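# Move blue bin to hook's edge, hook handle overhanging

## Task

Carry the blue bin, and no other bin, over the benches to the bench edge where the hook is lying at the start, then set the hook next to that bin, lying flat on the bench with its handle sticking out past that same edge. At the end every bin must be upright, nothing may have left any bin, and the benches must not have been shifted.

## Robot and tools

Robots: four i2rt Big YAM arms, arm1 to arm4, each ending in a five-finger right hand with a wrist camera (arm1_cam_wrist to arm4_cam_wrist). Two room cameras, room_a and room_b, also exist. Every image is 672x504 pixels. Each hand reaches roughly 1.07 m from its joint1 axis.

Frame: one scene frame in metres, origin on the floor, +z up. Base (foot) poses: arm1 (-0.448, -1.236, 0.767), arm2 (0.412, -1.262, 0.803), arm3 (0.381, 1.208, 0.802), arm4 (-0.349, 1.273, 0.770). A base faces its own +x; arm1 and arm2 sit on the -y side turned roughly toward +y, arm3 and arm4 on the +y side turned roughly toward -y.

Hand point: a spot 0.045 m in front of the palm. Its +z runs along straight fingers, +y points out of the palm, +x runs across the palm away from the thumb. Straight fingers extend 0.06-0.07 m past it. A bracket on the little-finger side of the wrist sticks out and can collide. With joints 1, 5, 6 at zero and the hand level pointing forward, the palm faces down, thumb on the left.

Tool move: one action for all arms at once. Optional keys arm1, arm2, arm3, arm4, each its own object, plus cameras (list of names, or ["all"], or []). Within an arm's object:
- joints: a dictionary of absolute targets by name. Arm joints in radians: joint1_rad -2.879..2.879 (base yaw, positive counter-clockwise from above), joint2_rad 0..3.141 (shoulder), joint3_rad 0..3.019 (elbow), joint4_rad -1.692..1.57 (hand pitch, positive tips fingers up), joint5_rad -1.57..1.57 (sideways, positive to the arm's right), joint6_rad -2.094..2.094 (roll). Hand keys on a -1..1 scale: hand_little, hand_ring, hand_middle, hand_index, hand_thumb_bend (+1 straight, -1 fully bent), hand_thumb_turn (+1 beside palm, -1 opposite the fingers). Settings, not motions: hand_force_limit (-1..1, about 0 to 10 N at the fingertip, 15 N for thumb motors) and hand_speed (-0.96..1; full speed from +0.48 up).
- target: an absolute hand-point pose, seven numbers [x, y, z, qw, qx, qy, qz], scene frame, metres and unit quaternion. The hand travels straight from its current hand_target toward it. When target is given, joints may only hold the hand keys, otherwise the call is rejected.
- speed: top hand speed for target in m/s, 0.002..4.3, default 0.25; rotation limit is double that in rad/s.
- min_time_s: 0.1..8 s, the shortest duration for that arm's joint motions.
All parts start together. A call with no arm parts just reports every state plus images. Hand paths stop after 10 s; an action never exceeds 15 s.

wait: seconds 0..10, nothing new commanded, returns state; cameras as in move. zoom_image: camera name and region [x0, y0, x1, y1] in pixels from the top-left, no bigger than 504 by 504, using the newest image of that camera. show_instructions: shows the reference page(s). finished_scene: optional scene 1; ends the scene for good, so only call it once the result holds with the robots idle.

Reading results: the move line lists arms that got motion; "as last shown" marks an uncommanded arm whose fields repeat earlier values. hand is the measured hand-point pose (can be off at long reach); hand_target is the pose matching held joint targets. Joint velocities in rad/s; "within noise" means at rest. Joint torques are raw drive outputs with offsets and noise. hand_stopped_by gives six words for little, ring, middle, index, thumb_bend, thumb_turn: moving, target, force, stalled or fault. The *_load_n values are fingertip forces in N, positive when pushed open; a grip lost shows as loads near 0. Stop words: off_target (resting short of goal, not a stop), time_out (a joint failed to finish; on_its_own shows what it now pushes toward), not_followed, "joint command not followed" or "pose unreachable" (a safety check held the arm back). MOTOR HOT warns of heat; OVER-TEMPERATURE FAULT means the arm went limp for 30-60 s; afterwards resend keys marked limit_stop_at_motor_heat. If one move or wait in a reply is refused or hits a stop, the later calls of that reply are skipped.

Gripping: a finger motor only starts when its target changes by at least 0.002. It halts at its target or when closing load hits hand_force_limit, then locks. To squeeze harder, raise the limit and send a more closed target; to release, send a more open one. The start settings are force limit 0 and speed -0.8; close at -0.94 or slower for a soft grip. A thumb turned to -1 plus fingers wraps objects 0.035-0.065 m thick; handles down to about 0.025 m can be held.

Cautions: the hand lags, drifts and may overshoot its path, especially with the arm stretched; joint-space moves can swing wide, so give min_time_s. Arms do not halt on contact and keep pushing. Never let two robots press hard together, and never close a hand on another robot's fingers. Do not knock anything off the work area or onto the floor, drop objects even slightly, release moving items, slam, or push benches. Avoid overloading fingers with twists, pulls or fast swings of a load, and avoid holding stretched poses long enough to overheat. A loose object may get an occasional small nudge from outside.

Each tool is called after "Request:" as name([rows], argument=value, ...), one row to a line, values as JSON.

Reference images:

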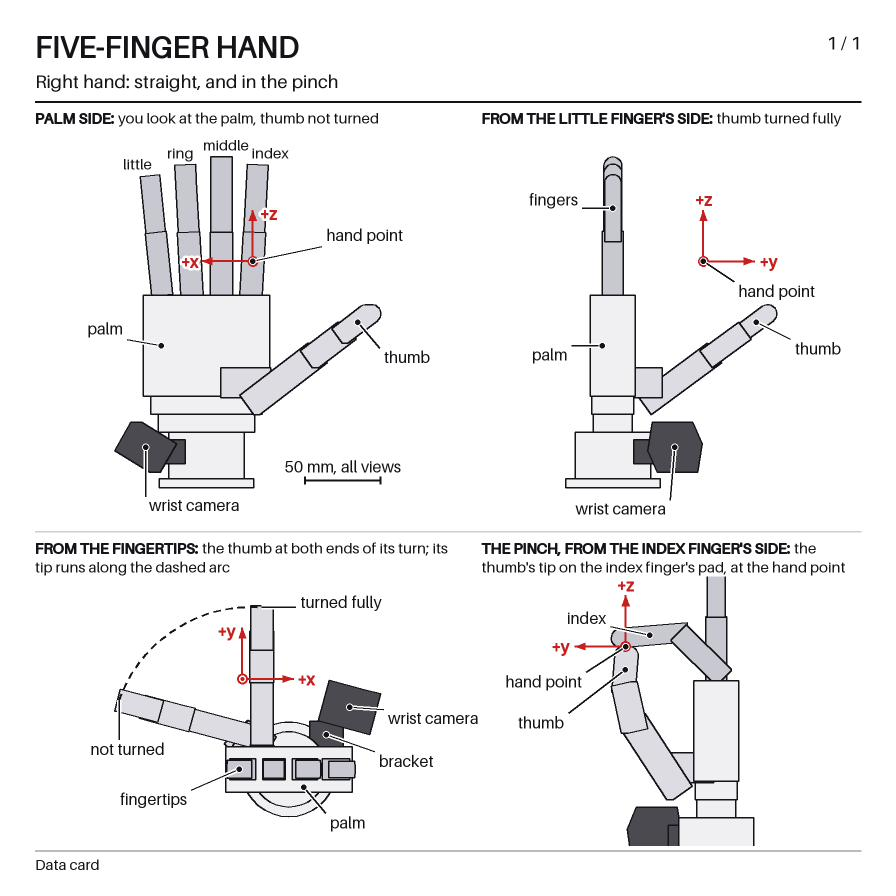

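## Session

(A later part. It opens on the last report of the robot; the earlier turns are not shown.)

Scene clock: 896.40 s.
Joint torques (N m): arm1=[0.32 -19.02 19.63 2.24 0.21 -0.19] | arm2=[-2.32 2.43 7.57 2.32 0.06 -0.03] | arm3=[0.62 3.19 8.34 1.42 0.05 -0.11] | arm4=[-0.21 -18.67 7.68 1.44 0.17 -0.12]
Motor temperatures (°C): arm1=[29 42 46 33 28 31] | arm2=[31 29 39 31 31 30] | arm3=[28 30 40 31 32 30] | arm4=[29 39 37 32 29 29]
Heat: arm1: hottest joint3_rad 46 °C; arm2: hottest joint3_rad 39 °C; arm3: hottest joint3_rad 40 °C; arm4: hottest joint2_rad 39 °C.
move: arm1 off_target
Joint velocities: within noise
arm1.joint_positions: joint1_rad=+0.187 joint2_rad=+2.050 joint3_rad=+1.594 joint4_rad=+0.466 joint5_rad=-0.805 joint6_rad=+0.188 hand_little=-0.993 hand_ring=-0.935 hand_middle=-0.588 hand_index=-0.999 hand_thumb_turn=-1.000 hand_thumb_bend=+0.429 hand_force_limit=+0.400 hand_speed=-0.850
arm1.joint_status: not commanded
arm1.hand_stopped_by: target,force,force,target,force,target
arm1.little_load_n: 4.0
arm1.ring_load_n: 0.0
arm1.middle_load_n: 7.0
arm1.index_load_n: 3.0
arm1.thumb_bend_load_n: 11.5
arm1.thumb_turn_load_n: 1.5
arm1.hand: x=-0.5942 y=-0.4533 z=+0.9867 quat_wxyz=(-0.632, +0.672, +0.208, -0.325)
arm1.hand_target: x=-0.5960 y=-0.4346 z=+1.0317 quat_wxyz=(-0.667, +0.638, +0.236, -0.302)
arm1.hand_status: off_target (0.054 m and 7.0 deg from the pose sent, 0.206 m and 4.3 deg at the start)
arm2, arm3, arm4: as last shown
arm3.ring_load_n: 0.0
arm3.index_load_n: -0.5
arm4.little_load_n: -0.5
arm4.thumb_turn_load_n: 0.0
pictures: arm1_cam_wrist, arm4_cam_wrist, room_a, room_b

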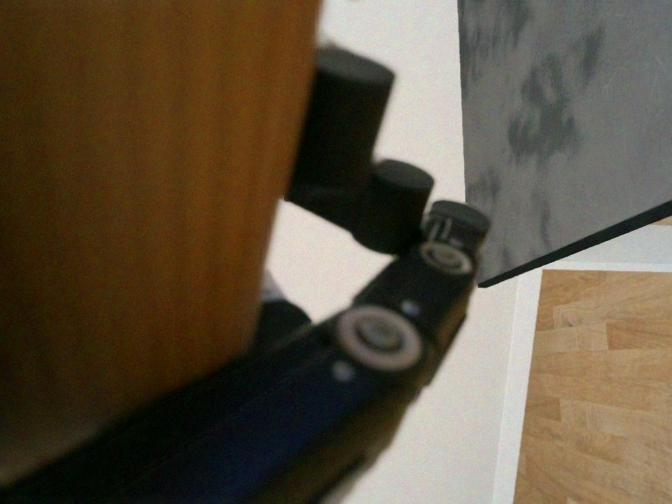

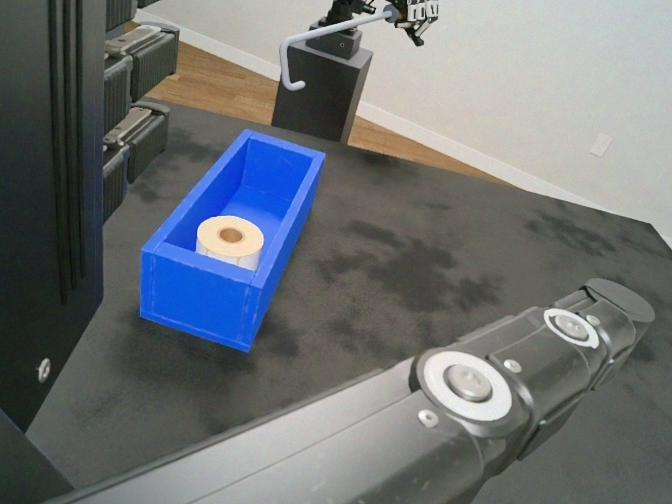

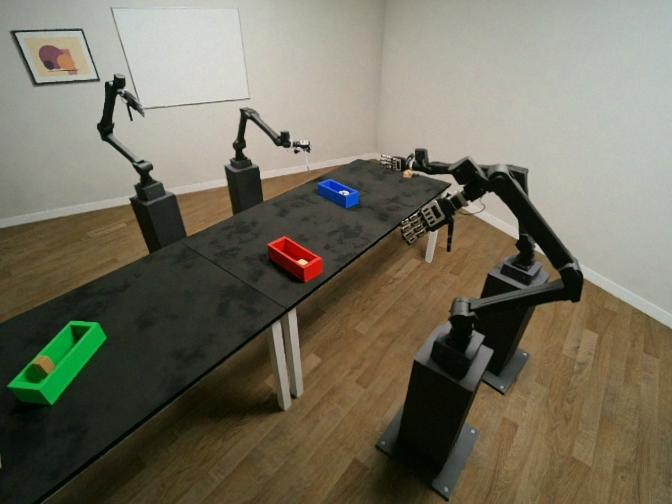

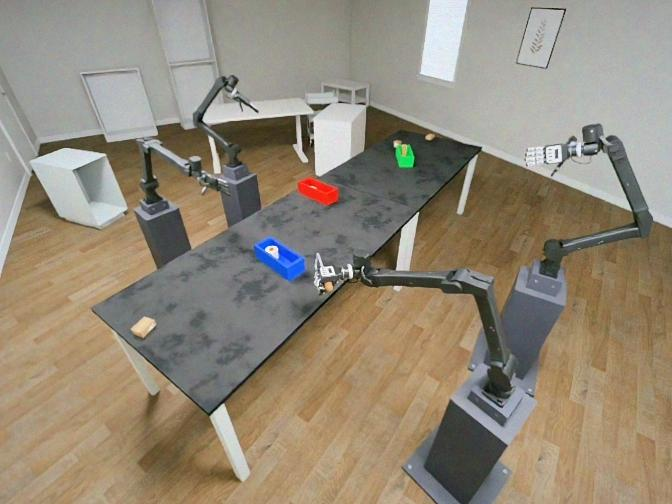

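Request:
move(arm1={"target": [-0.622, -0.33, 1.06, -0.6674, 0.6379, 0.2372, -0.3022], "speed": 0.12}, cameras=["arm4_cam_wrist", "room_b"])

Request:
zoom_image(camera="arm4_cam_wrist", region=[170, 0, 422, 190])

Request:
zoom_image(camera="room_b", region=[220, 200, 400, 335])

Scene clock: 917.97 s.
Joint torques (N m): arm1=[0.09 -22.18 21.07 2.41 -0.08 -0.22] | arm2=[-2.14 2.43 7.53 2.28 0.07 -0.02] | arm3=[0.91 1.85 8.42 1.62 0.09 -0.06] | arm4=[0.44 -18.61 7.65 1.37 0.15 -0.12]
Motor temperatures (°C): arm1=[29 42 53 33 28 31] | arm2=[31 29 39 31 31 30] | arm3=[28 30 40 31 32 30] | arm4=[29 39 37 32 29 29]
Heat: arm1: hottest joint3_rad 53 °C; arm2: hottest joint3_rad 39 °C; arm3: hottest joint3_rad 40 °C; arm4: hottest joint2_rad 39 °C.
move: arm1 off_target
Joint velocities: within noise
arm1.joint_positions: joint1_rad=+0.224 joint2_rad=+2.330 joint3_rad=+2.148 joint4_rad=+0.189 joint5_rad=-0.760 joint6_rad=+0.188 hand_little=-0.993 hand_ring=-0.935 hand_middle=-0.588 hand_index=-0.999 hand_thumb_turn=-1.000 hand_thumb_bend=+0.429 hand_force_limit=+0.400 hand_speed=-0.850
arm1.joint_status: not commanded
arm1.hand_stopped_by: target,force,force,target,force,target
arm1.little_load_n: 3.5
arm1.ring_load_n: 0.0
arm1.middle_load_n: 7.0
arm1.index_load_n: 3.5
arm1.thumb_bend_load_n: 11.5
arm1.thumb_turn_load_n: 1.5
arm1.hand: x=-0.6190 y=-0.3442 z=+1.0084 quat_wxyz=(-0.632, +0.674, +0.205, -0.323)
arm1.hand_target: x=-0.6217 y=-0.3344 z=+1.0583 quat_wxyz=(-0.669, +0.638, +0.235, -0.301)
arm1.hand_status: off_target (0.054 m and 7.3 deg from the pose sent, 0.146 m and 7.0 deg at the start)
arm2, arm3, arm4: as last shown
arm3.index_load_n: 0.0
arm4.little_load_n: 0.0
arm4.thumb_turn_load_n: 0.5

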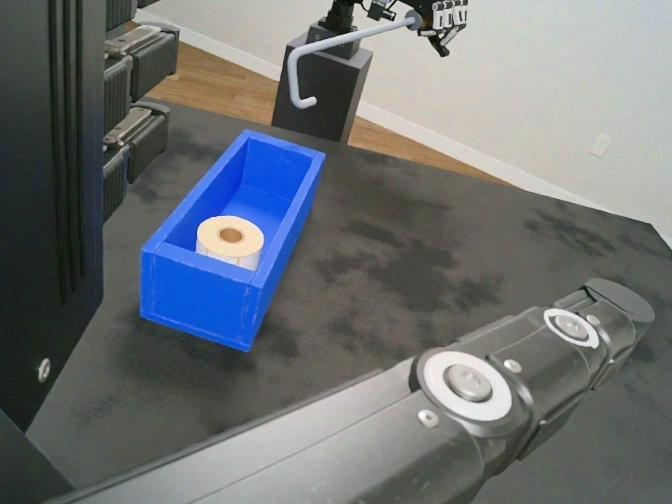

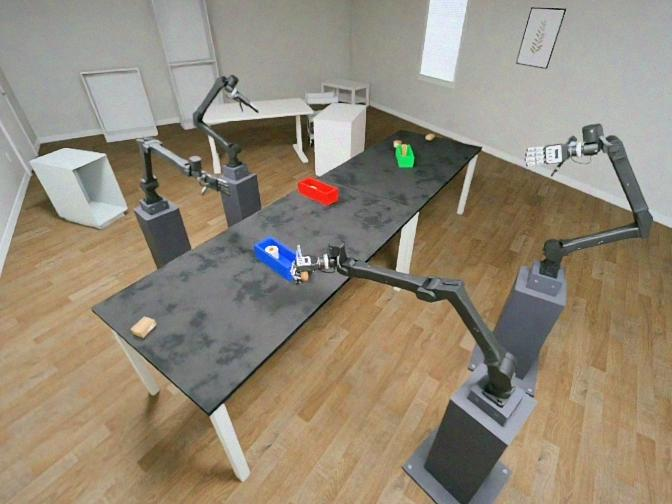

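Scaled by 2.000 from the camera's image (finer frame: 960x720).

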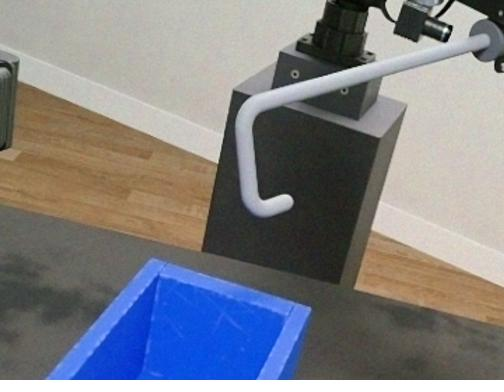

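Scaled by 2.800 from the camera's image (finer frame: 960x720).

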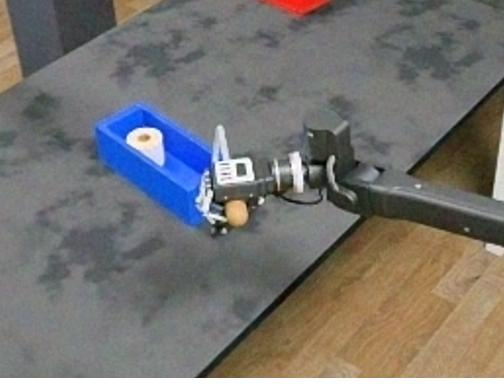

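Request:
move(arm1={"target": [-0.642, -0.308, 1.045, -0.6674, 0.6379, 0.2372, -0.3022], "speed": 0.1}, cameras=["arm4_cam_wrist", "room_b"])

Request:
zoom_image(camera="arm4_cam_wrist", region=[170, 0, 422, 190])

Request:
zoom_image(camera="room_b", region=[240, 215, 360, 305])

Scene clock: 929.97 s.
Joint torques (N m): arm1=[-0.09 -23.3 21.03 2.39 0.07 -0.24] | arm2=[-2.14 2.49 7.56 2.39 0.04 -0.04] | arm3=[0.67 2.96 8.68 1.8 0.09 -0.12] | arm4=[0.03 -18.61 7.62 1.46 0.18 -0.12]
Motor temperatures (°C): arm1=[29 42 54 33 28 31] | arm2=[31 29 39 31 31 30] | arm3=[28 30 40 31 31 30] | arm4=[29 39 37 32 29 29]
Heat: arm1: hottest joint3_rad 54 °C; arm2: hottest joint3_rad 39 °C; arm3: hottest joint3_rad 40 °C; arm4: hottest joint2_rad 39 °C.
move: arm1 off_target
Joint velocities: within noise
arm1.joint_positions: joint1_rad=+0.247 joint2_rad=+2.424 joint3_rad=+2.276 joint4_rad=+0.149 joint5_rad=-0.739 joint6_rad=+0.188 hand_little=-0.993 hand_ring=-0.935 hand_middle=-0.588 hand_index=-0.999 hand_thumb_turn=-1.000 hand_thumb_bend=+0.429 hand_force_limit=+0.400 hand_speed=-0.850
arm1.joint_status: not commanded
arm1.hand_stopped_by: target,force,force,target,force,target
arm1.little_load_n: 4.0
arm1.ring_load_n: 0.0
arm1.middle_load_n: 7.0
arm1.index_load_n: 3.5
arm1.thumb_bend_load_n: 11.5
arm1.thumb_turn_load_n: 1.5
arm1.hand: x=-0.6379 y=-0.3231 z=+0.9899 quat_wxyz=(-0.629, +0.676, +0.204, -0.324)
arm1.hand_target: x=-0.6404 y=-0.3143 z=+1.0438 quat_wxyz=(-0.669, +0.638, +0.235, -0.301)
arm1.hand_status: off_target (0.057 m and 7.7 deg from the pose sent, 0.056 m and 7.3 deg at the start)
arm2, arm3, arm4: as last shown
arm3.index_load_n: -0.5
arm4.little_load_n: 0.5

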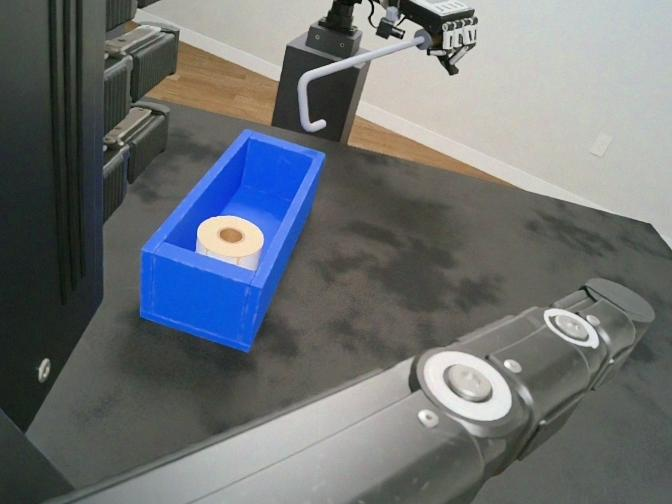

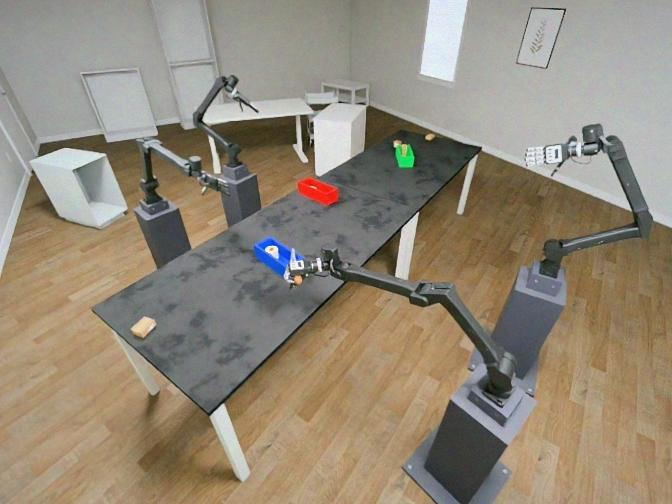

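Scaled by 2.000 from the camera's image (finer frame: 960x720).

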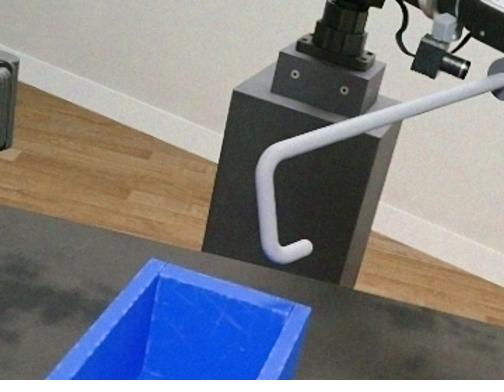

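Scaled by 4.200 from the camera's image (finer frame: 960x720).

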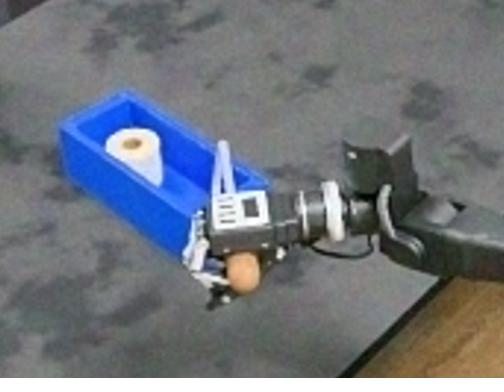

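Request:
move(arm1={"target": [-0.64, -0.292, 0.985, -0.6674, 0.6379, 0.2372, -0.3022], "speed": 0.08}, cameras=["arm4_cam_wrist", "room_b"])

Request:
zoom_image(camera="arm4_cam_wrist", region=[170, 20, 422, 210])

Request:
zoom_image(camera="room_b", region=[240, 215, 360, 305])

Scene clock: 937.67 s.
Joint torques (N m): arm1=[-0.15 -22.3 19.74 3.22 -0.07 -0.08] | arm2=[-2.14 2.32 7.61 2.35 0.07 -0.02] | arm3=[0.5 3.08 8.5 1.61 0.04 -0.06] | arm4=[0.32 -18.55 7.61 1.62 0.2 -0.15]
Motor temperatures (°C): arm1=[29 43 54 33 28 31] | arm2=[31 29 39 31 31 30] | arm3=[28 30 40 31 31 30] | arm4=[29 39 37 32 29 29]
Heat: arm1: hottest joint3_rad 54 °C; arm2: hottest joint3_rad 39 °C; arm3: hottest joint3_rad 40 °C; arm4: hottest joint2_rad 39 °C.
move: arm1 off_target
Joint velocities: within noise
arm1.joint_positions: joint1_rad=+0.249 joint2_rad=+2.514 joint3_rad=+2.349 joint4_rad=+0.181 joint5_rad=-0.739 joint6_rad=+0.169 hand_little=-0.993 hand_ring=-0.935 hand_middle=-0.588 hand_index=-0.999 hand_thumb_turn=-1.000 hand_thumb_bend=+0.429 hand_force_limit=+0.400 hand_speed=-0.850
arm1.joint_status: not commanded
arm1.hand_stopped_by: target,force,force,target,force,target
arm1.little_load_n: 0.0
arm1.ring_load_n: 0.0
arm1.middle_load_n: 7.5
arm1.index_load_n: 4.0
arm1.thumb_bend_load_n: 11.0
arm1.thumb_turn_load_n: 1.0
arm1.hand: x=-0.6390 y=-0.3061 z=+0.9552 quat_wxyz=(-0.638, +0.669, +0.214, -0.317)
arm1.hand_target: x=-0.6402 y=-0.2958 z=+0.9846 quat_wxyz=(-0.668, +0.638, +0.236, -0.301)
arm1.hand_status: off_target (0.033 m and 5.8 deg from the pose sent, 0.032 m and 7.7 deg at the start)
arm2, arm3, arm4: as last shown
arm3.index_load_n: 0.0
arm4.little_load_n: 0.0
arm4.thumb_turn_load_n: 0.0

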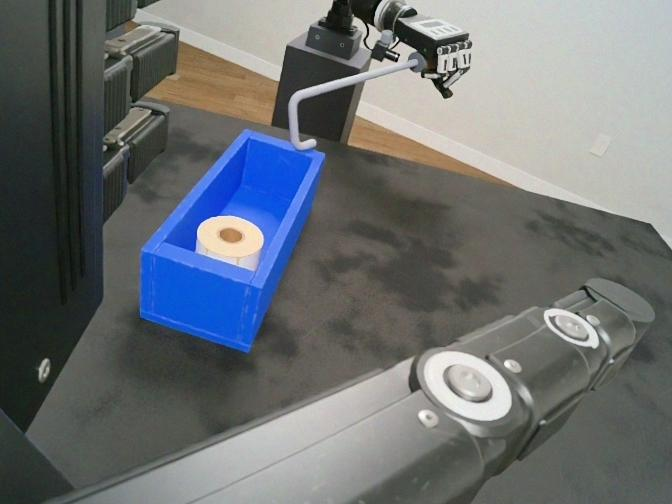

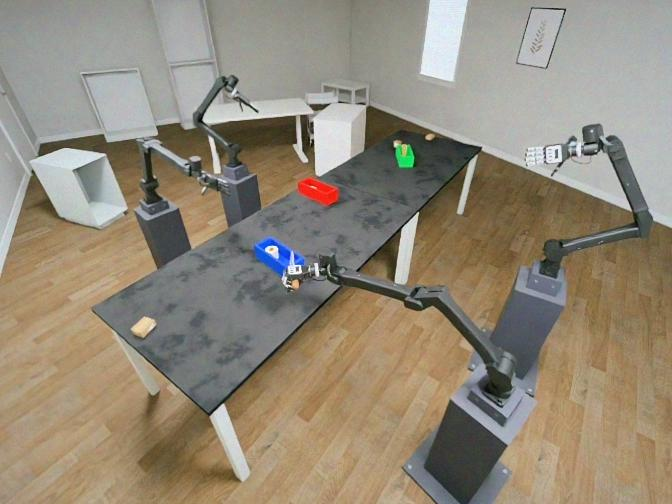

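Scaled by 2.000 from the camera's image (finer frame: 960x720).

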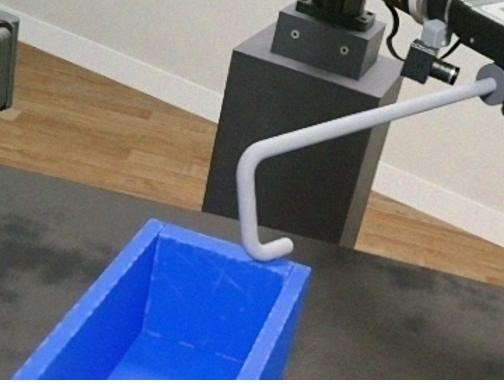

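Scaled by 4.200 from the camera's image (finer frame: 960x720).

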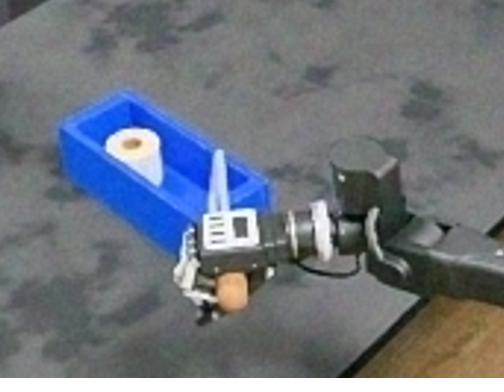

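Request:
zoom_image(camera="room_b", region=[250, 232, 314, 280])

Request:
zoom_image(camera="arm4_cam_wrist", region=[240, 80, 368, 176])

Scaled by 7.875 from the camera's image (finer frame: 960x720).

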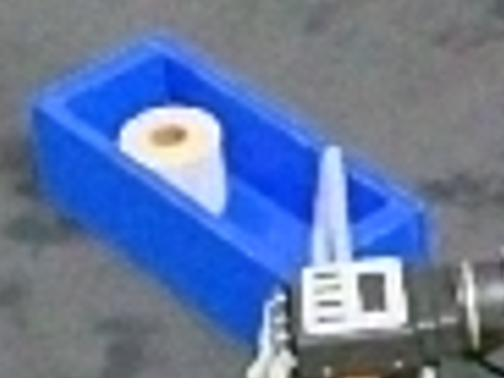

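Scaled by 3.938 from the camera's image (finer frame: 960x720).

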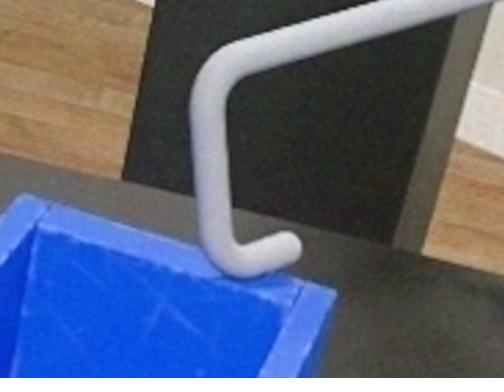

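Request:
zoom_image(camera="room_b", region=[282, 244, 306, 268])

Scaled by 21.000 from the camera's image (finer frame: 960x720).

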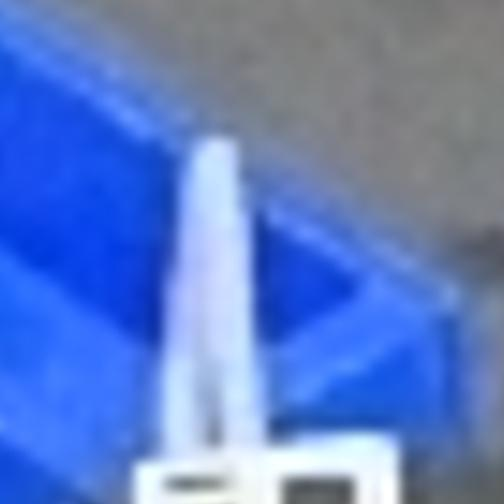

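Request:
move(arm1={"target": [-0.615, -0.292, 0.985, -0.6912, 0.6120, 0.2816, -0.2614], "speed": 0.1}, cameras=["arm4_cam_wrist", "room_b"])

Request:
zoom_image(camera="arm4_cam_wrist", region=[220, 40, 412, 184])

Request:
zoom_image(camera="room_b", region=[250, 232, 314, 280])

Scene clock: 997.83 s.
Joint torques (N m): arm1=[-0.5 -23.47 16.68 4.14 -0.13 -0.53] | arm2=[-2.14 2.43 7.62 2.35 0.05 -0.01] | arm3=[0.32 2.43 8.55 1.59 0.08 -0.1] | arm4=[0.09 -18.73 7.65 1.44 0.16 -0.14]
Motor temperatures (°C): arm1=[29 43 56 33 28 31] | arm2=[31 29 39 31 31 30] | arm3=[28 30 40 31 31 30] | arm4=[29 39 37 32 29 29]
Heat: arm1: hottest joint3_rad 56 °C; arm2: hottest joint3_rad 39 °C; arm3: hottest joint3_rad 40 °C; arm4: hottest joint2_rad 39 °C.
move: arm1 off_target
Joint velocities: within noise
arm1.joint_positions: joint1_rad=+0.218 joint2_rad=+2.516 joint3_rad=+2.351 joint4_rad=+0.204 joint5_rad=-0.773 joint6_rad=+0.104 hand_little=-0.993 hand_ring=-0.935 hand_middle=-0.588 hand_index=-0.999 hand_thumb_turn=-1.000 hand_thumb_bend=+0.429 hand_force_limit=+0.400 hand_speed=-0.850
arm1.joint_status: not commanded
arm1.hand_stopped_by: target,force,force,target,force,target
arm1.little_load_n: 2.0
arm1.ring_load_n: 0.0
arm1.middle_load_n: 7.5
arm1.index_load_n: 4.5
arm1.thumb_bend_load_n: 11.5
arm1.thumb_turn_load_n: 1.5
arm1.hand: x=-0.6116 y=-0.3022 z=+0.9565 quat_wxyz=(-0.655, +0.654, +0.240, -0.294)
arm1.hand_target: x=-0.6025 y=-0.2922 z=+0.9868 quat_wxyz=(-0.694, +0.614, +0.276, -0.256)
arm1.hand_status: off_target (0.030 m and 8.8 deg from the pose sent, 0.041 m and 13.4 deg at the start)
arm2, arm3, arm4: as last shown
arm3.little_load_n: -0.5

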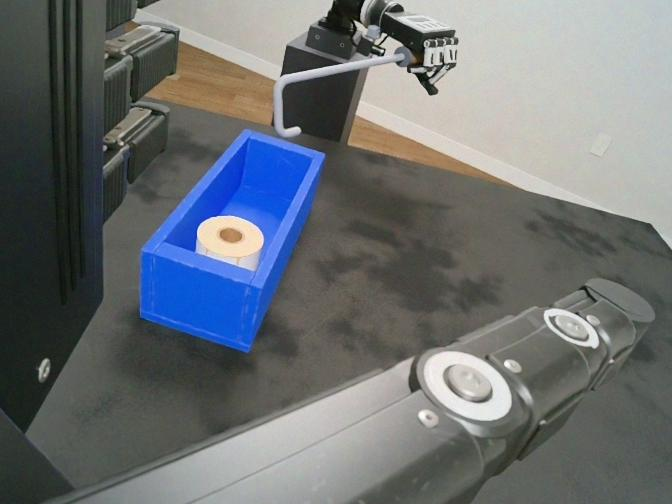

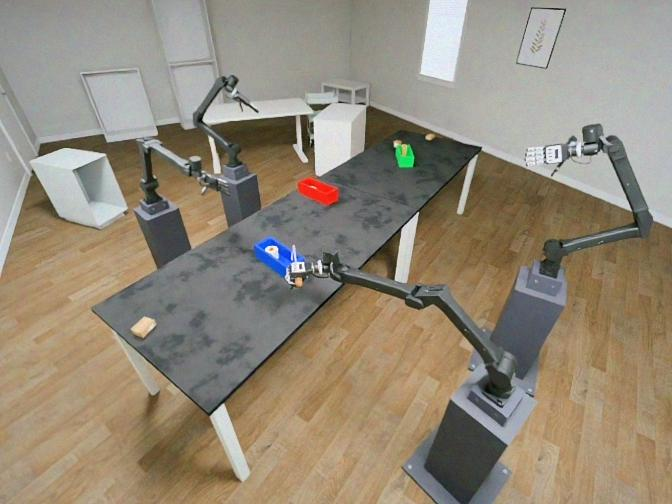

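Scaled by 2.625 from the camera's image (finer frame: 960x720).

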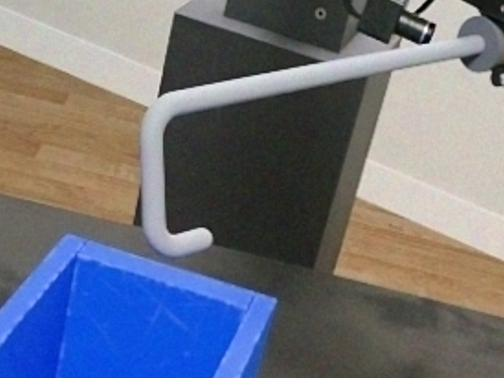

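Scaled by 7.875 from the camera's image (finer frame: 960x720).

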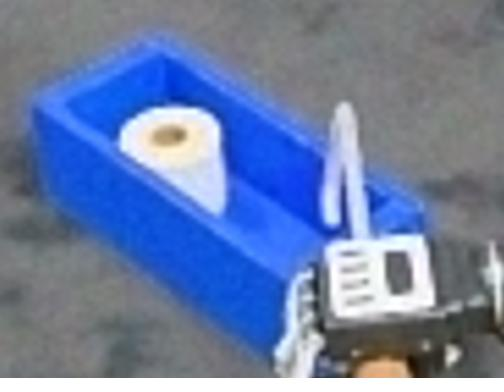

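Request:
zoom_image(camera="room_b", region=[440, 350, 540, 430])

Request:
zoom_image(camera="room_b", region=[510, 230, 590, 300])

Request:
zoom_image(camera="room_b", region=[120, 130, 270, 230])

Scaled by 5.040 from the camera's image (finer frame: 960x720).

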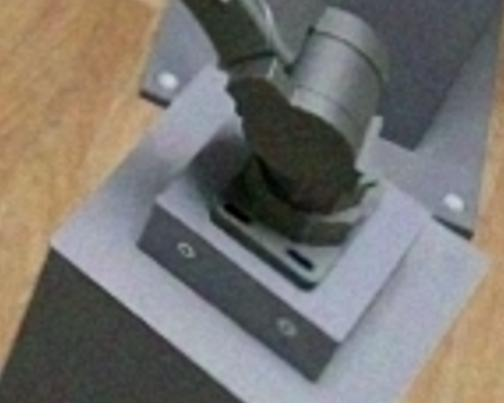

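Scaled by 6.300 from the camera's image (finer frame: 960x720).

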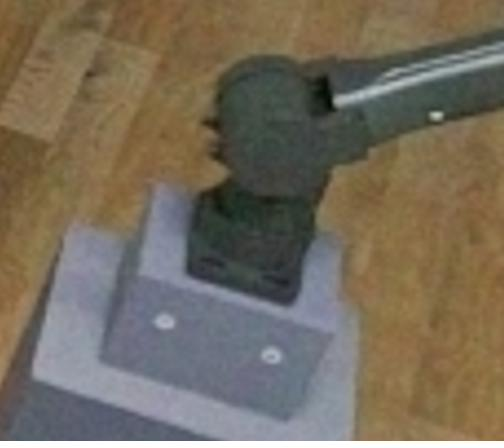

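Scaled by 3.360 from the camera's image (finer frame: 960x720).

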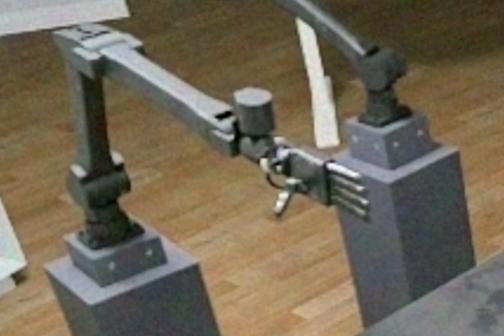

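Request:
move(arm1={"target": [-0.618, -0.278, 0.965, -0.7068, 0.5907, 0.3139, -0.2299], "speed": 0.1}, cameras=["arm4_cam_wrist", "room_b"])

Request:
zoom_image(camera="arm4_cam_wrist", region=[220, 40, 412, 184])

Request:
zoom_image(camera="room_b", region=[250, 232, 314, 280])

Scene clock: 1050.37 s.
Joint torques (N m): arm1=[0.79 -24.7 18.82 3.99 -0.06 -0.48] | arm2=[-2.08 2.37 7.58 2.37 0.06 -0.05] | arm3=[0.15 2.26 8.64 1.59 0.04 -0.06] | arm4=[0.03 -18.61 7.72 1.42 0.17 -0.12]
Motor temperatures (°C): arm1=[29 51 55 33 28 32] | arm2=[31 29 39 31 31 30] | arm3=[28 30 40 31 31 30] | arm4=[29 39 37 31 29 29]
Heat: arm1: hottest joint3_rad 55 °C; arm2: hottest joint3_rad 39 °C; arm3: hottest joint3_rad 40 °C; arm4: hottest joint2_rad 39 °C.
move: arm1 off_target
Joint velocities: within noise
arm1.joint_positions: joint1_rad=+0.236 joint2_rad=+2.570 joint3_rad=+2.351 joint4_rad=+0.245 joint5_rad=-0.774 joint6_rad=+0.006 hand_little=-0.993 hand_ring=-0.935 hand_middle=-0.588 hand_index=-0.999 hand_thumb_turn=-1.000 hand_thumb_bend=+0.429 hand_force_limit=+0.400 hand_speed=-0.850
arm1.joint_status: not commanded
arm1.hand_stopped_by: target,force,force,target,force,target
arm1.little_load_n: 2.5
arm1.ring_load_n: 0.0
arm1.middle_load_n: 7.5
arm1.index_load_n: 4.5
arm1.thumb_bend_load_n: 11.0
arm1.thumb_turn_load_n: 1.5
arm1.hand: x=-0.6249 y=-0.2973 z=+0.9119 quat_wxyz=(-0.661, +0.643, +0.276, -0.270)
arm1.hand_target: x=-0.6289 y=-0.2865 z=+0.9643 quat_wxyz=(-0.706, +0.590, +0.315, -0.233)
arm1.hand_status: off_target (0.057 m and 10.1 deg from the pose sent, 0.026 m and 14.6 deg at the start)
arm2, arm3, arm4: as last shown
arm3.little_load_n: 0.0
arm4.index_load_n: -0.5

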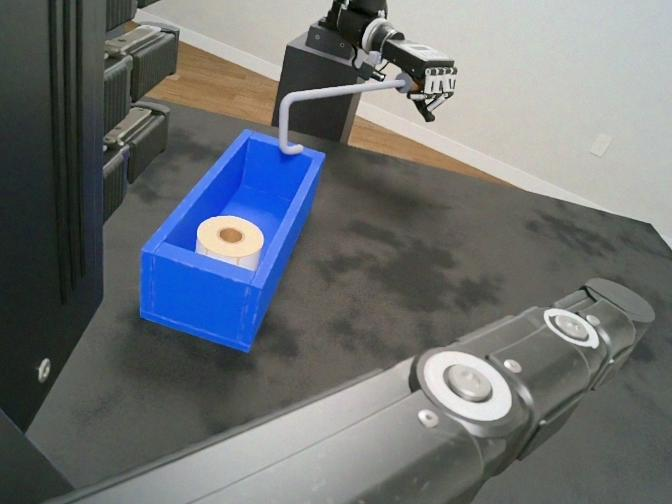

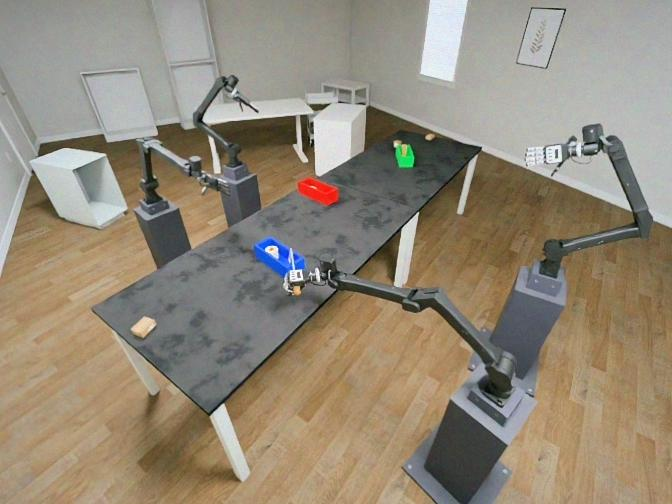

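Scaled by 2.625 from the camera's image (finer frame: 960x720).

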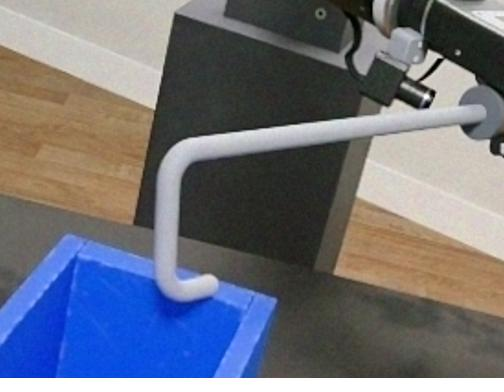

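Scaled by 7.875 from the camera's image (finer frame: 960x720).

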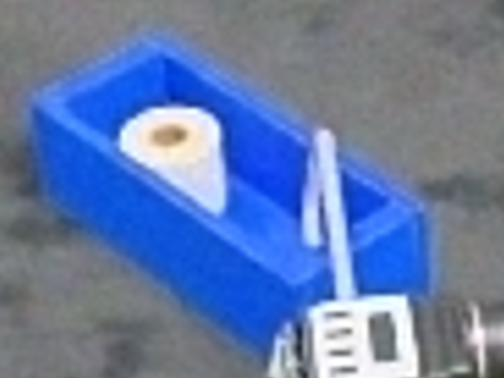

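Request:
move(arm1={"joints": {"joint1_rad": 0.22, "joint2_rad": 2.68, "joint3_rad": 2.72, "joint4_rad": 0.08}, "min_time_s": 3}, cameras=["arm4_cam_wrist", "room_b"])

Request:
zoom_image(camera="arm4_cam_wrist", region=[220, 40, 412, 184])

Request:
zoom_image(camera="room_b", region=[250, 232, 314, 280])

Scene clock: 1081.03 s.
Joint torques (N m): arm1=[-0.79 -24.82 21.23 2.47 -0.09 -0.46] | arm2=[-1.85 2.32 7.5 2.32 0.01 -0.03] | arm3=[0.32 2.67 8.4 1.63 0.04 -0.08] | arm4=[0.32 -18.67 7.66 1.48 0.17 -0.11]
Motor temperatures (°C): arm1=[29 49 57 33 28 32] | arm2=[31 29 39 31 31 30] | arm3=[28 30 40 31 31 30] | arm4=[29 39 37 31 29 29]
Heat: arm1: hottest joint3_rad 57 °C; arm2: hottest joint3_rad 39 °C; arm3: hottest joint3_rad 40 °C; arm4: hottest joint2_rad 39 °C.
move: arm1 time_out
Joint velocities: within noise
arm1.joint_positions: joint1_rad=+0.227 joint2_rad=+2.677 joint3_rad=+2.625 joint4_rad=+0.075 joint5_rad=-0.774 joint6_rad=+0.006 hand_little=-0.993 hand_ring=-0.935 hand_middle=-0.588 hand_index=-0.999 hand_thumb_turn=-1.000 hand_thumb_bend=+0.429 hand_force_limit=+0.400 hand_speed=-0.850
arm1.joint_status: joint3_rad time_out (moved +0.275 of +0.369); the others done
arm1.hand_stopped_by: target,force,force,target,force,target
arm1.little_load_n: 2.5
arm1.ring_load_n: 0.0
arm1.middle_load_n: 7.5
arm1.index_load_n: 4.5
arm1.thumb_bend_load_n: 11.5
arm1.thumb_turn_load_n: 1.5
arm1.on_its_own: joint3_rad reads +2.625 and still pushes toward +2.720 since a time_out; joint6_rad reads +0.006 and still pushes toward -0.063 since a time_out
arm1.hand: x=-0.6165 y=-0.2736 z=+0.9359 quat_wxyz=(-0.662, +0.645, +0.273, -0.268)
arm1.hand_target: x=-0.6068 y=-0.2650 z=+0.9877 quat_wxyz=(-0.701, +0.602, +0.305, -0.229)
arm1.hand_status: not commanded
arm2, arm3, arm4: as last shown
arm2.thumb_turn_load_n: -0.5
arm3.ring_load_n: -0.5
arm4.index_load_n: 0.0

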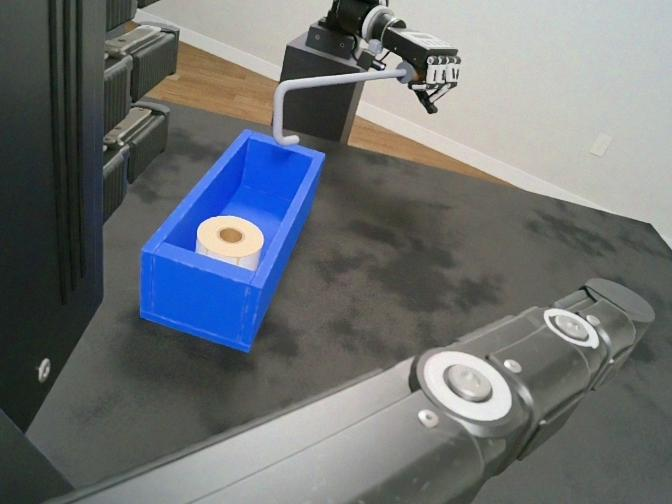

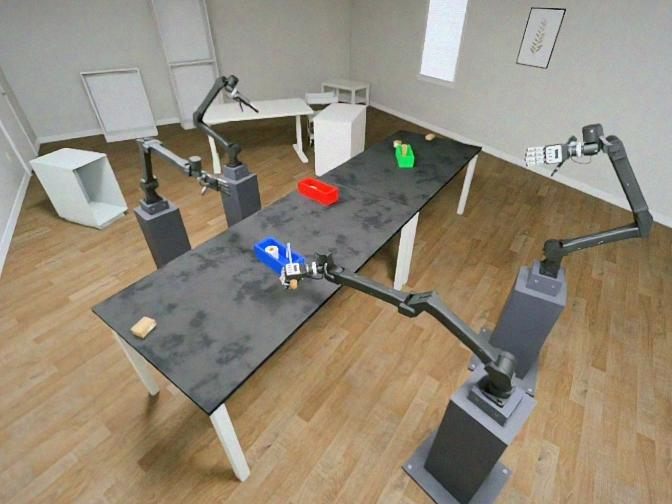

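Scaled by 2.625 from the camera's image (finer frame: 960x720).

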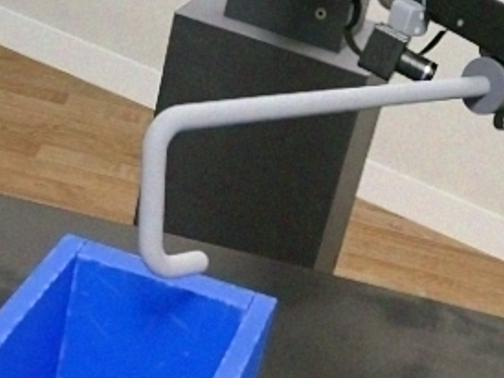

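Scaled by 7.875 from the camera's image (finer frame: 960x720).

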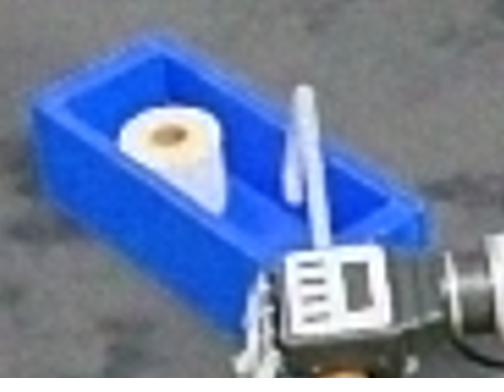

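Request:
move(arm1={"joints": {"joint2_rad": 2.765, "joint4_rad": 0.165}, "min_time_s": 2.5}, cameras=["arm4_cam_wrist", "room_b"])

Request:
zoom_image(camera="arm4_cam_wrist", region=[200, 60, 392, 204])

Request:
zoom_image(camera="room_b", region=[250, 232, 314, 280])

Scene clock: 1088.50 s.
Joint torques (N m): arm1=[-0.44 -25.29 21.15 4.11 -0.11 -0.48] | arm2=[-2.32 2.43 7.64 2.32 0.09 -0.01] | arm3=[0.56 2.32 8.42 1.51 0.08 -0.08] | arm4=[0.26 -18.78 7.79 1.47 0.19 -0.13]
Motor temperatures (°C): arm1=[29 49 58 33 28 32] | arm2=[31 29 40 31 31 30] | arm3=[28 30 40 31 31 30] | arm4=[29 39 37 31 29 29]
Heat: arm1: hottest joint3_rad 58 °C; arm2: hottest joint3_rad 40 °C; arm3: hottest joint3_rad 40 °C; arm4: hottest joint2_rad 39 °C.
move: arm1 done
Joint velocities: within noise
arm1.joint_positions: joint1_rad=+0.227 joint2_rad=+2.766 joint3_rad=+2.625 joint4_rad=+0.117 joint5_rad=-0.774 joint6_rad=+0.006 hand_little=-0.993 hand_ring=-0.935 hand_middle=-0.588 hand_index=-0.999 hand_thumb_turn=-1.000 hand_thumb_bend=+0.429 hand_force_limit=+0.400 hand_speed=-0.850
arm1.joint_status: all done
arm1.hand_stopped_by: target,force,force,target,force,target
arm1.little_load_n: 2.5
arm1.ring_load_n: 0.0
arm1.middle_load_n: 7.5
arm1.index_load_n: 4.5
arm1.thumb_bend_load_n: 11.5
arm1.thumb_turn_load_n: 1.5
arm1.on_its_own: joint3_rad reads +2.625 and still pushes toward +2.720 since a time_out; joint6_rad reads +0.006 and still pushes toward -0.063 since a time_out
arm1.hand: x=-0.6164 y=-0.2711 z=+0.8599 quat_wxyz=(-0.646, +0.660, +0.267, -0.274)
arm1.hand_target: x=-0.6068 y=-0.2569 z=+0.9221 quat_wxyz=(-0.701, +0.603, +0.305, -0.229)
arm1.hand_status: not commanded
arm2.joint_positions: joint1_rad=+0.142 joint2_rad=+0.612 joint3_rad=+1.479 joint4_rad=-1.291 joint5_rad=+0.235 joint6_rad=-1.394 hand_little=+1.000 hand_ring=+1.000 hand_middle=+1.000 hand_index=+1.000 hand_thumb_turn=+1.000 hand_thumb_bend=+1.000 hand_force_limit=+0.000 hand_speed=-0.800
arm2.joint_status: not commanded
arm2.hand_stopped_by: target,target,target,target,target,target
arm2.little_load_n: 0.0
arm2.ring_load_n: 0.0
arm2.middle_load_n: 0.0
arm2.index_load_n: 0.0
arm2.thumb_bend_load_n: 0.0
arm2.thumb_turn_load_n: 0.0
arm2.hand: x=+0.4659 y=-1.0357 z=+1.3564 quat_wxyz=(-0.400, +0.622, +0.560, +0.374)
arm2.hand_target: x=+0.4665 y=-1.0378 z=+1.3639 quat_wxyz=(-0.407, +0.619, +0.555, +0.378)
arm2.hand_status: not commanded
arm3.joint_positions: joint1_rad=+0.299 joint2_rad=+0.625 joint3_rad=+1.390 joint4_rad=-1.486 joint5_rad=-0.214 joint6_rad=-0.801 hand_little=+1.000 hand_ring=+1.000 hand_middle=+1.000 hand_index=+1.000 hand_thumb_turn=+1.000 hand_thumb_bend=+1.000 hand_force_limit=+0.000 hand_speed=-0.800
arm3.joint_status: not commanded
arm3.hand_stopped_by: target,target,target,target,target,target
arm3.little_load_n: 0.0
arm3.ring_load_n: 0.0
arm3.middle_load_n: 0.0
arm3.index_load_n: 0.0
arm3.thumb_bend_load_n: 0.0
arm3.thumb_turn_load_n: 0.0
arm3.hand: x=+0.4528 y=+1.0384 z=+1.2504 quat_wxyz=(+0.005, +0.513, -0.745, +0.427)
arm3.hand_target: x=+0.4526 y=+1.0388 z=+1.2569 quat_wxyz=(+0.008, +0.511, -0.741, +0.435)
arm3.hand_status: not commanded
arm4.joint_positions: joint1_rad=+0.124 joint2_rad=+1.914 joint3_rad=+1.764 joint4_rad=+0.083 joint5_rad=+0.003 joint6_rad=-1.538 hand_little=+1.000 hand_ring=+1.000 hand_middle=+1.000 hand_index=+1.000 hand_thumb_turn=-1.000 hand_thumb_bend=+1.000 hand_force_limit=+0.000 hand_speed=+0.000
arm4.joint_status: not commanded
arm4.hand_stopped_by: target,target,target,target,target,target
arm4.little_load_n: 0.0
arm4.ring_load_n: 0.0
arm4.middle_load_n: 0.0
arm4.index_load_n: 0.0
arm4.thumb_bend_load_n: 0.0
arm4.thumb_turn_load_n: 0.0
arm4.hand: x=-0.4055 y=+0.4156 z=+1.1240 quat_wxyz=(+0.479, +0.511, -0.523, +0.485)
arm4.hand_target: x=-0.4008 y=+0.4165 z=+1.1214 quat_wxyz=(+0.478, +0.521, -0.521, +0.478)
arm4.hand_status: not commanded

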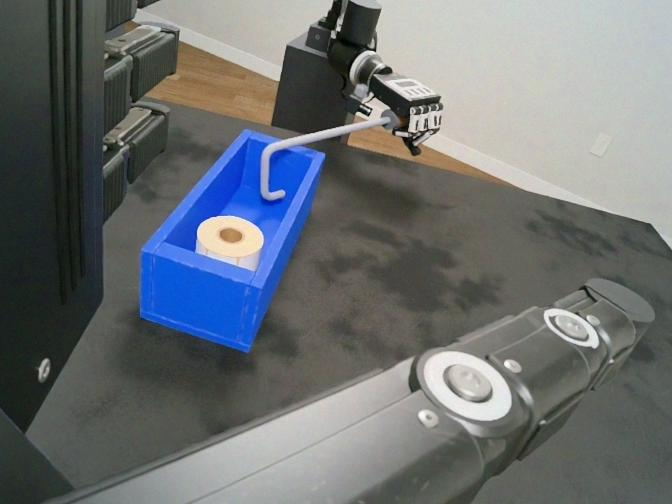

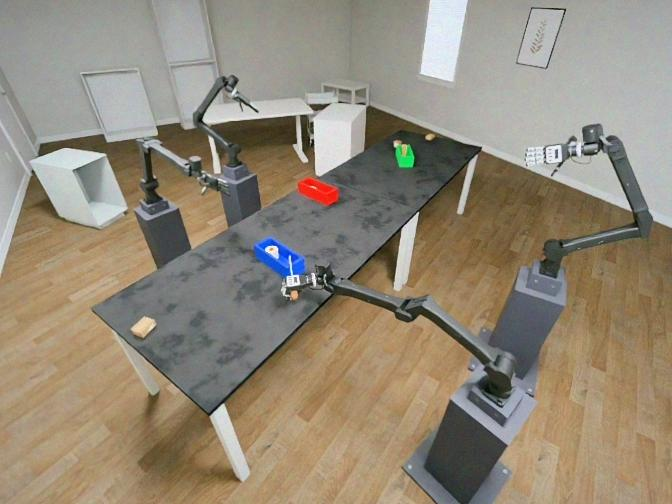

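Scaled by 2.625 from the camera's image (finer frame: 960x720).

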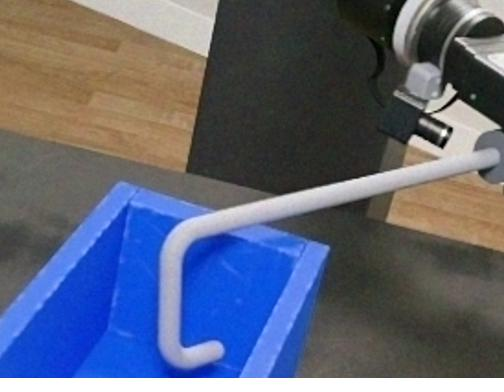

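Scaled by 7.875 from the camera's image (finer frame: 960x720).

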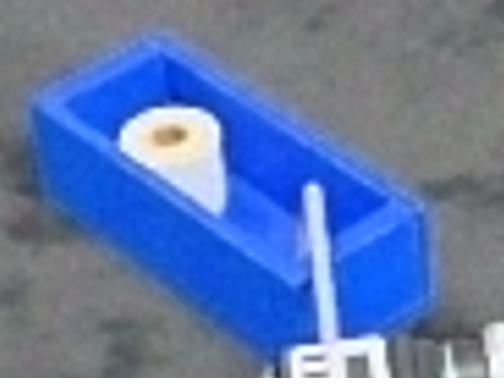

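Request:
move(arm1={"target": [-0.608, -0.34, 0.92, -0.701, 0.603, 0.305, -0.229], "speed": 0.08}, cameras=["arm4_cam_wrist", "room_b"])

Request:
zoom_image(camera="arm4_cam_wrist", region=[200, 40, 392, 184])

Request:
zoom_image(camera="room_b", region=[250, 232, 330, 292])

Scene clock: 1098.10 s.
Joint torques (N m): arm1=[-0.62 -26.7 12.37 4.12 0.26 -0.3] | arm2=[-2.2 2.08 7.61 2.39 0.02 -0.05] | arm3=[1.38 2.26 8.49 1.66 0.03 -0.11] | arm4=[-0.09 -18.55 7.56 1.55 0.17 -0.12]
Motor temperatures (°C): arm1=[29 49 59 33 28 32] | arm2=[31 29 40 31 31 30] | arm3=[28 30 40 31 31 30] | arm4=[29 39 37 31 29 29]
Heat: arm1: hottest joint3_rad 59 °C; arm2: hottest joint3_rad 40 °C; arm3: hottest joint3_rad 40 °C; arm4: hottest joint2_rad 39 °C.
move: arm1 off_target
Joint velocities: within noise
arm1.joint_positions: joint1_rad=+0.226 joint2_rad=+2.452 joint3_rad=+1.972 joint4_rad=+0.480 joint5_rad=-0.779 joint6_rad=-0.012 hand_little=-0.993 hand_ring=-0.935 hand_middle=-0.588 hand_index=-0.999 hand_thumb_turn=-1.000 hand_thumb_bend=+0.429 hand_force_limit=+0.400 hand_speed=-0.850
arm1.joint_status: not commanded
arm1.hand_stopped_by: target,force,force,target,force,target
arm1.little_load_n: 4.0
arm1.ring_load_n: 0.0
arm1.middle_load_n: 7.0
arm1.index_load_n: 5.0
arm1.thumb_bend_load_n: 11.0
arm1.thumb_turn_load_n: 1.5
arm1.hand: x=-0.6140 y=-0.3506 z=+0.8535 quat_wxyz=(-0.656, +0.650, +0.277, -0.266)
arm1.hand_target: x=-0.6075 y=-0.3423 z=+0.9205 quat_wxyz=(-0.700, +0.604, +0.304, -0.229)
arm1.hand_status: off_target (0.068 m and 9.1 deg from the pose sent, 0.092 m and 11.3 deg at the start)
arm2, arm3, arm4: as last shown

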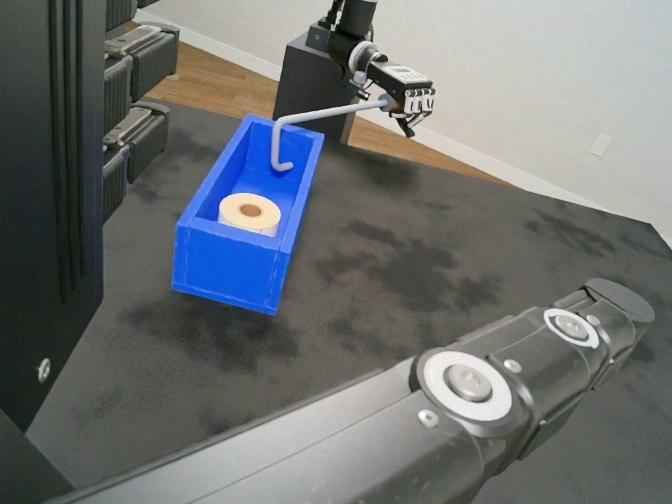

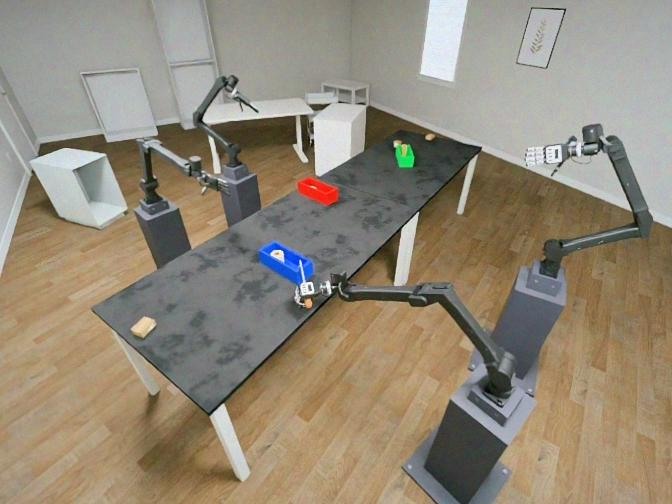

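Scaled by 2.625 from the camera's image (finer frame: 960x720).

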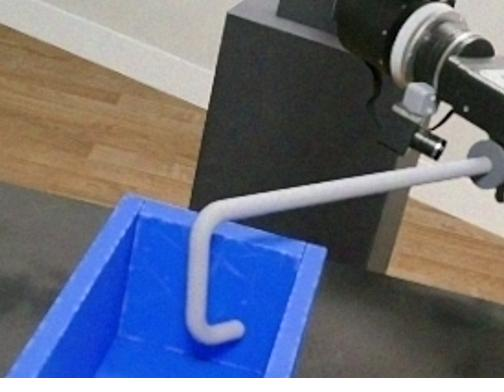

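Scaled by 6.300 from the camera's image (finer frame: 960x720).

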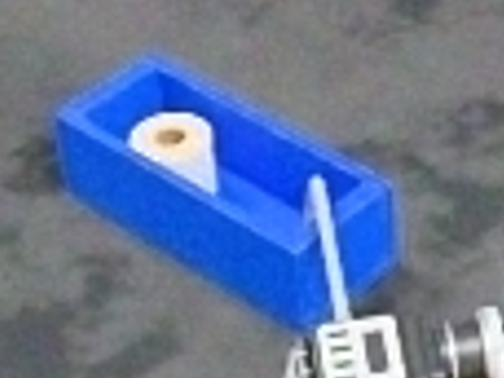

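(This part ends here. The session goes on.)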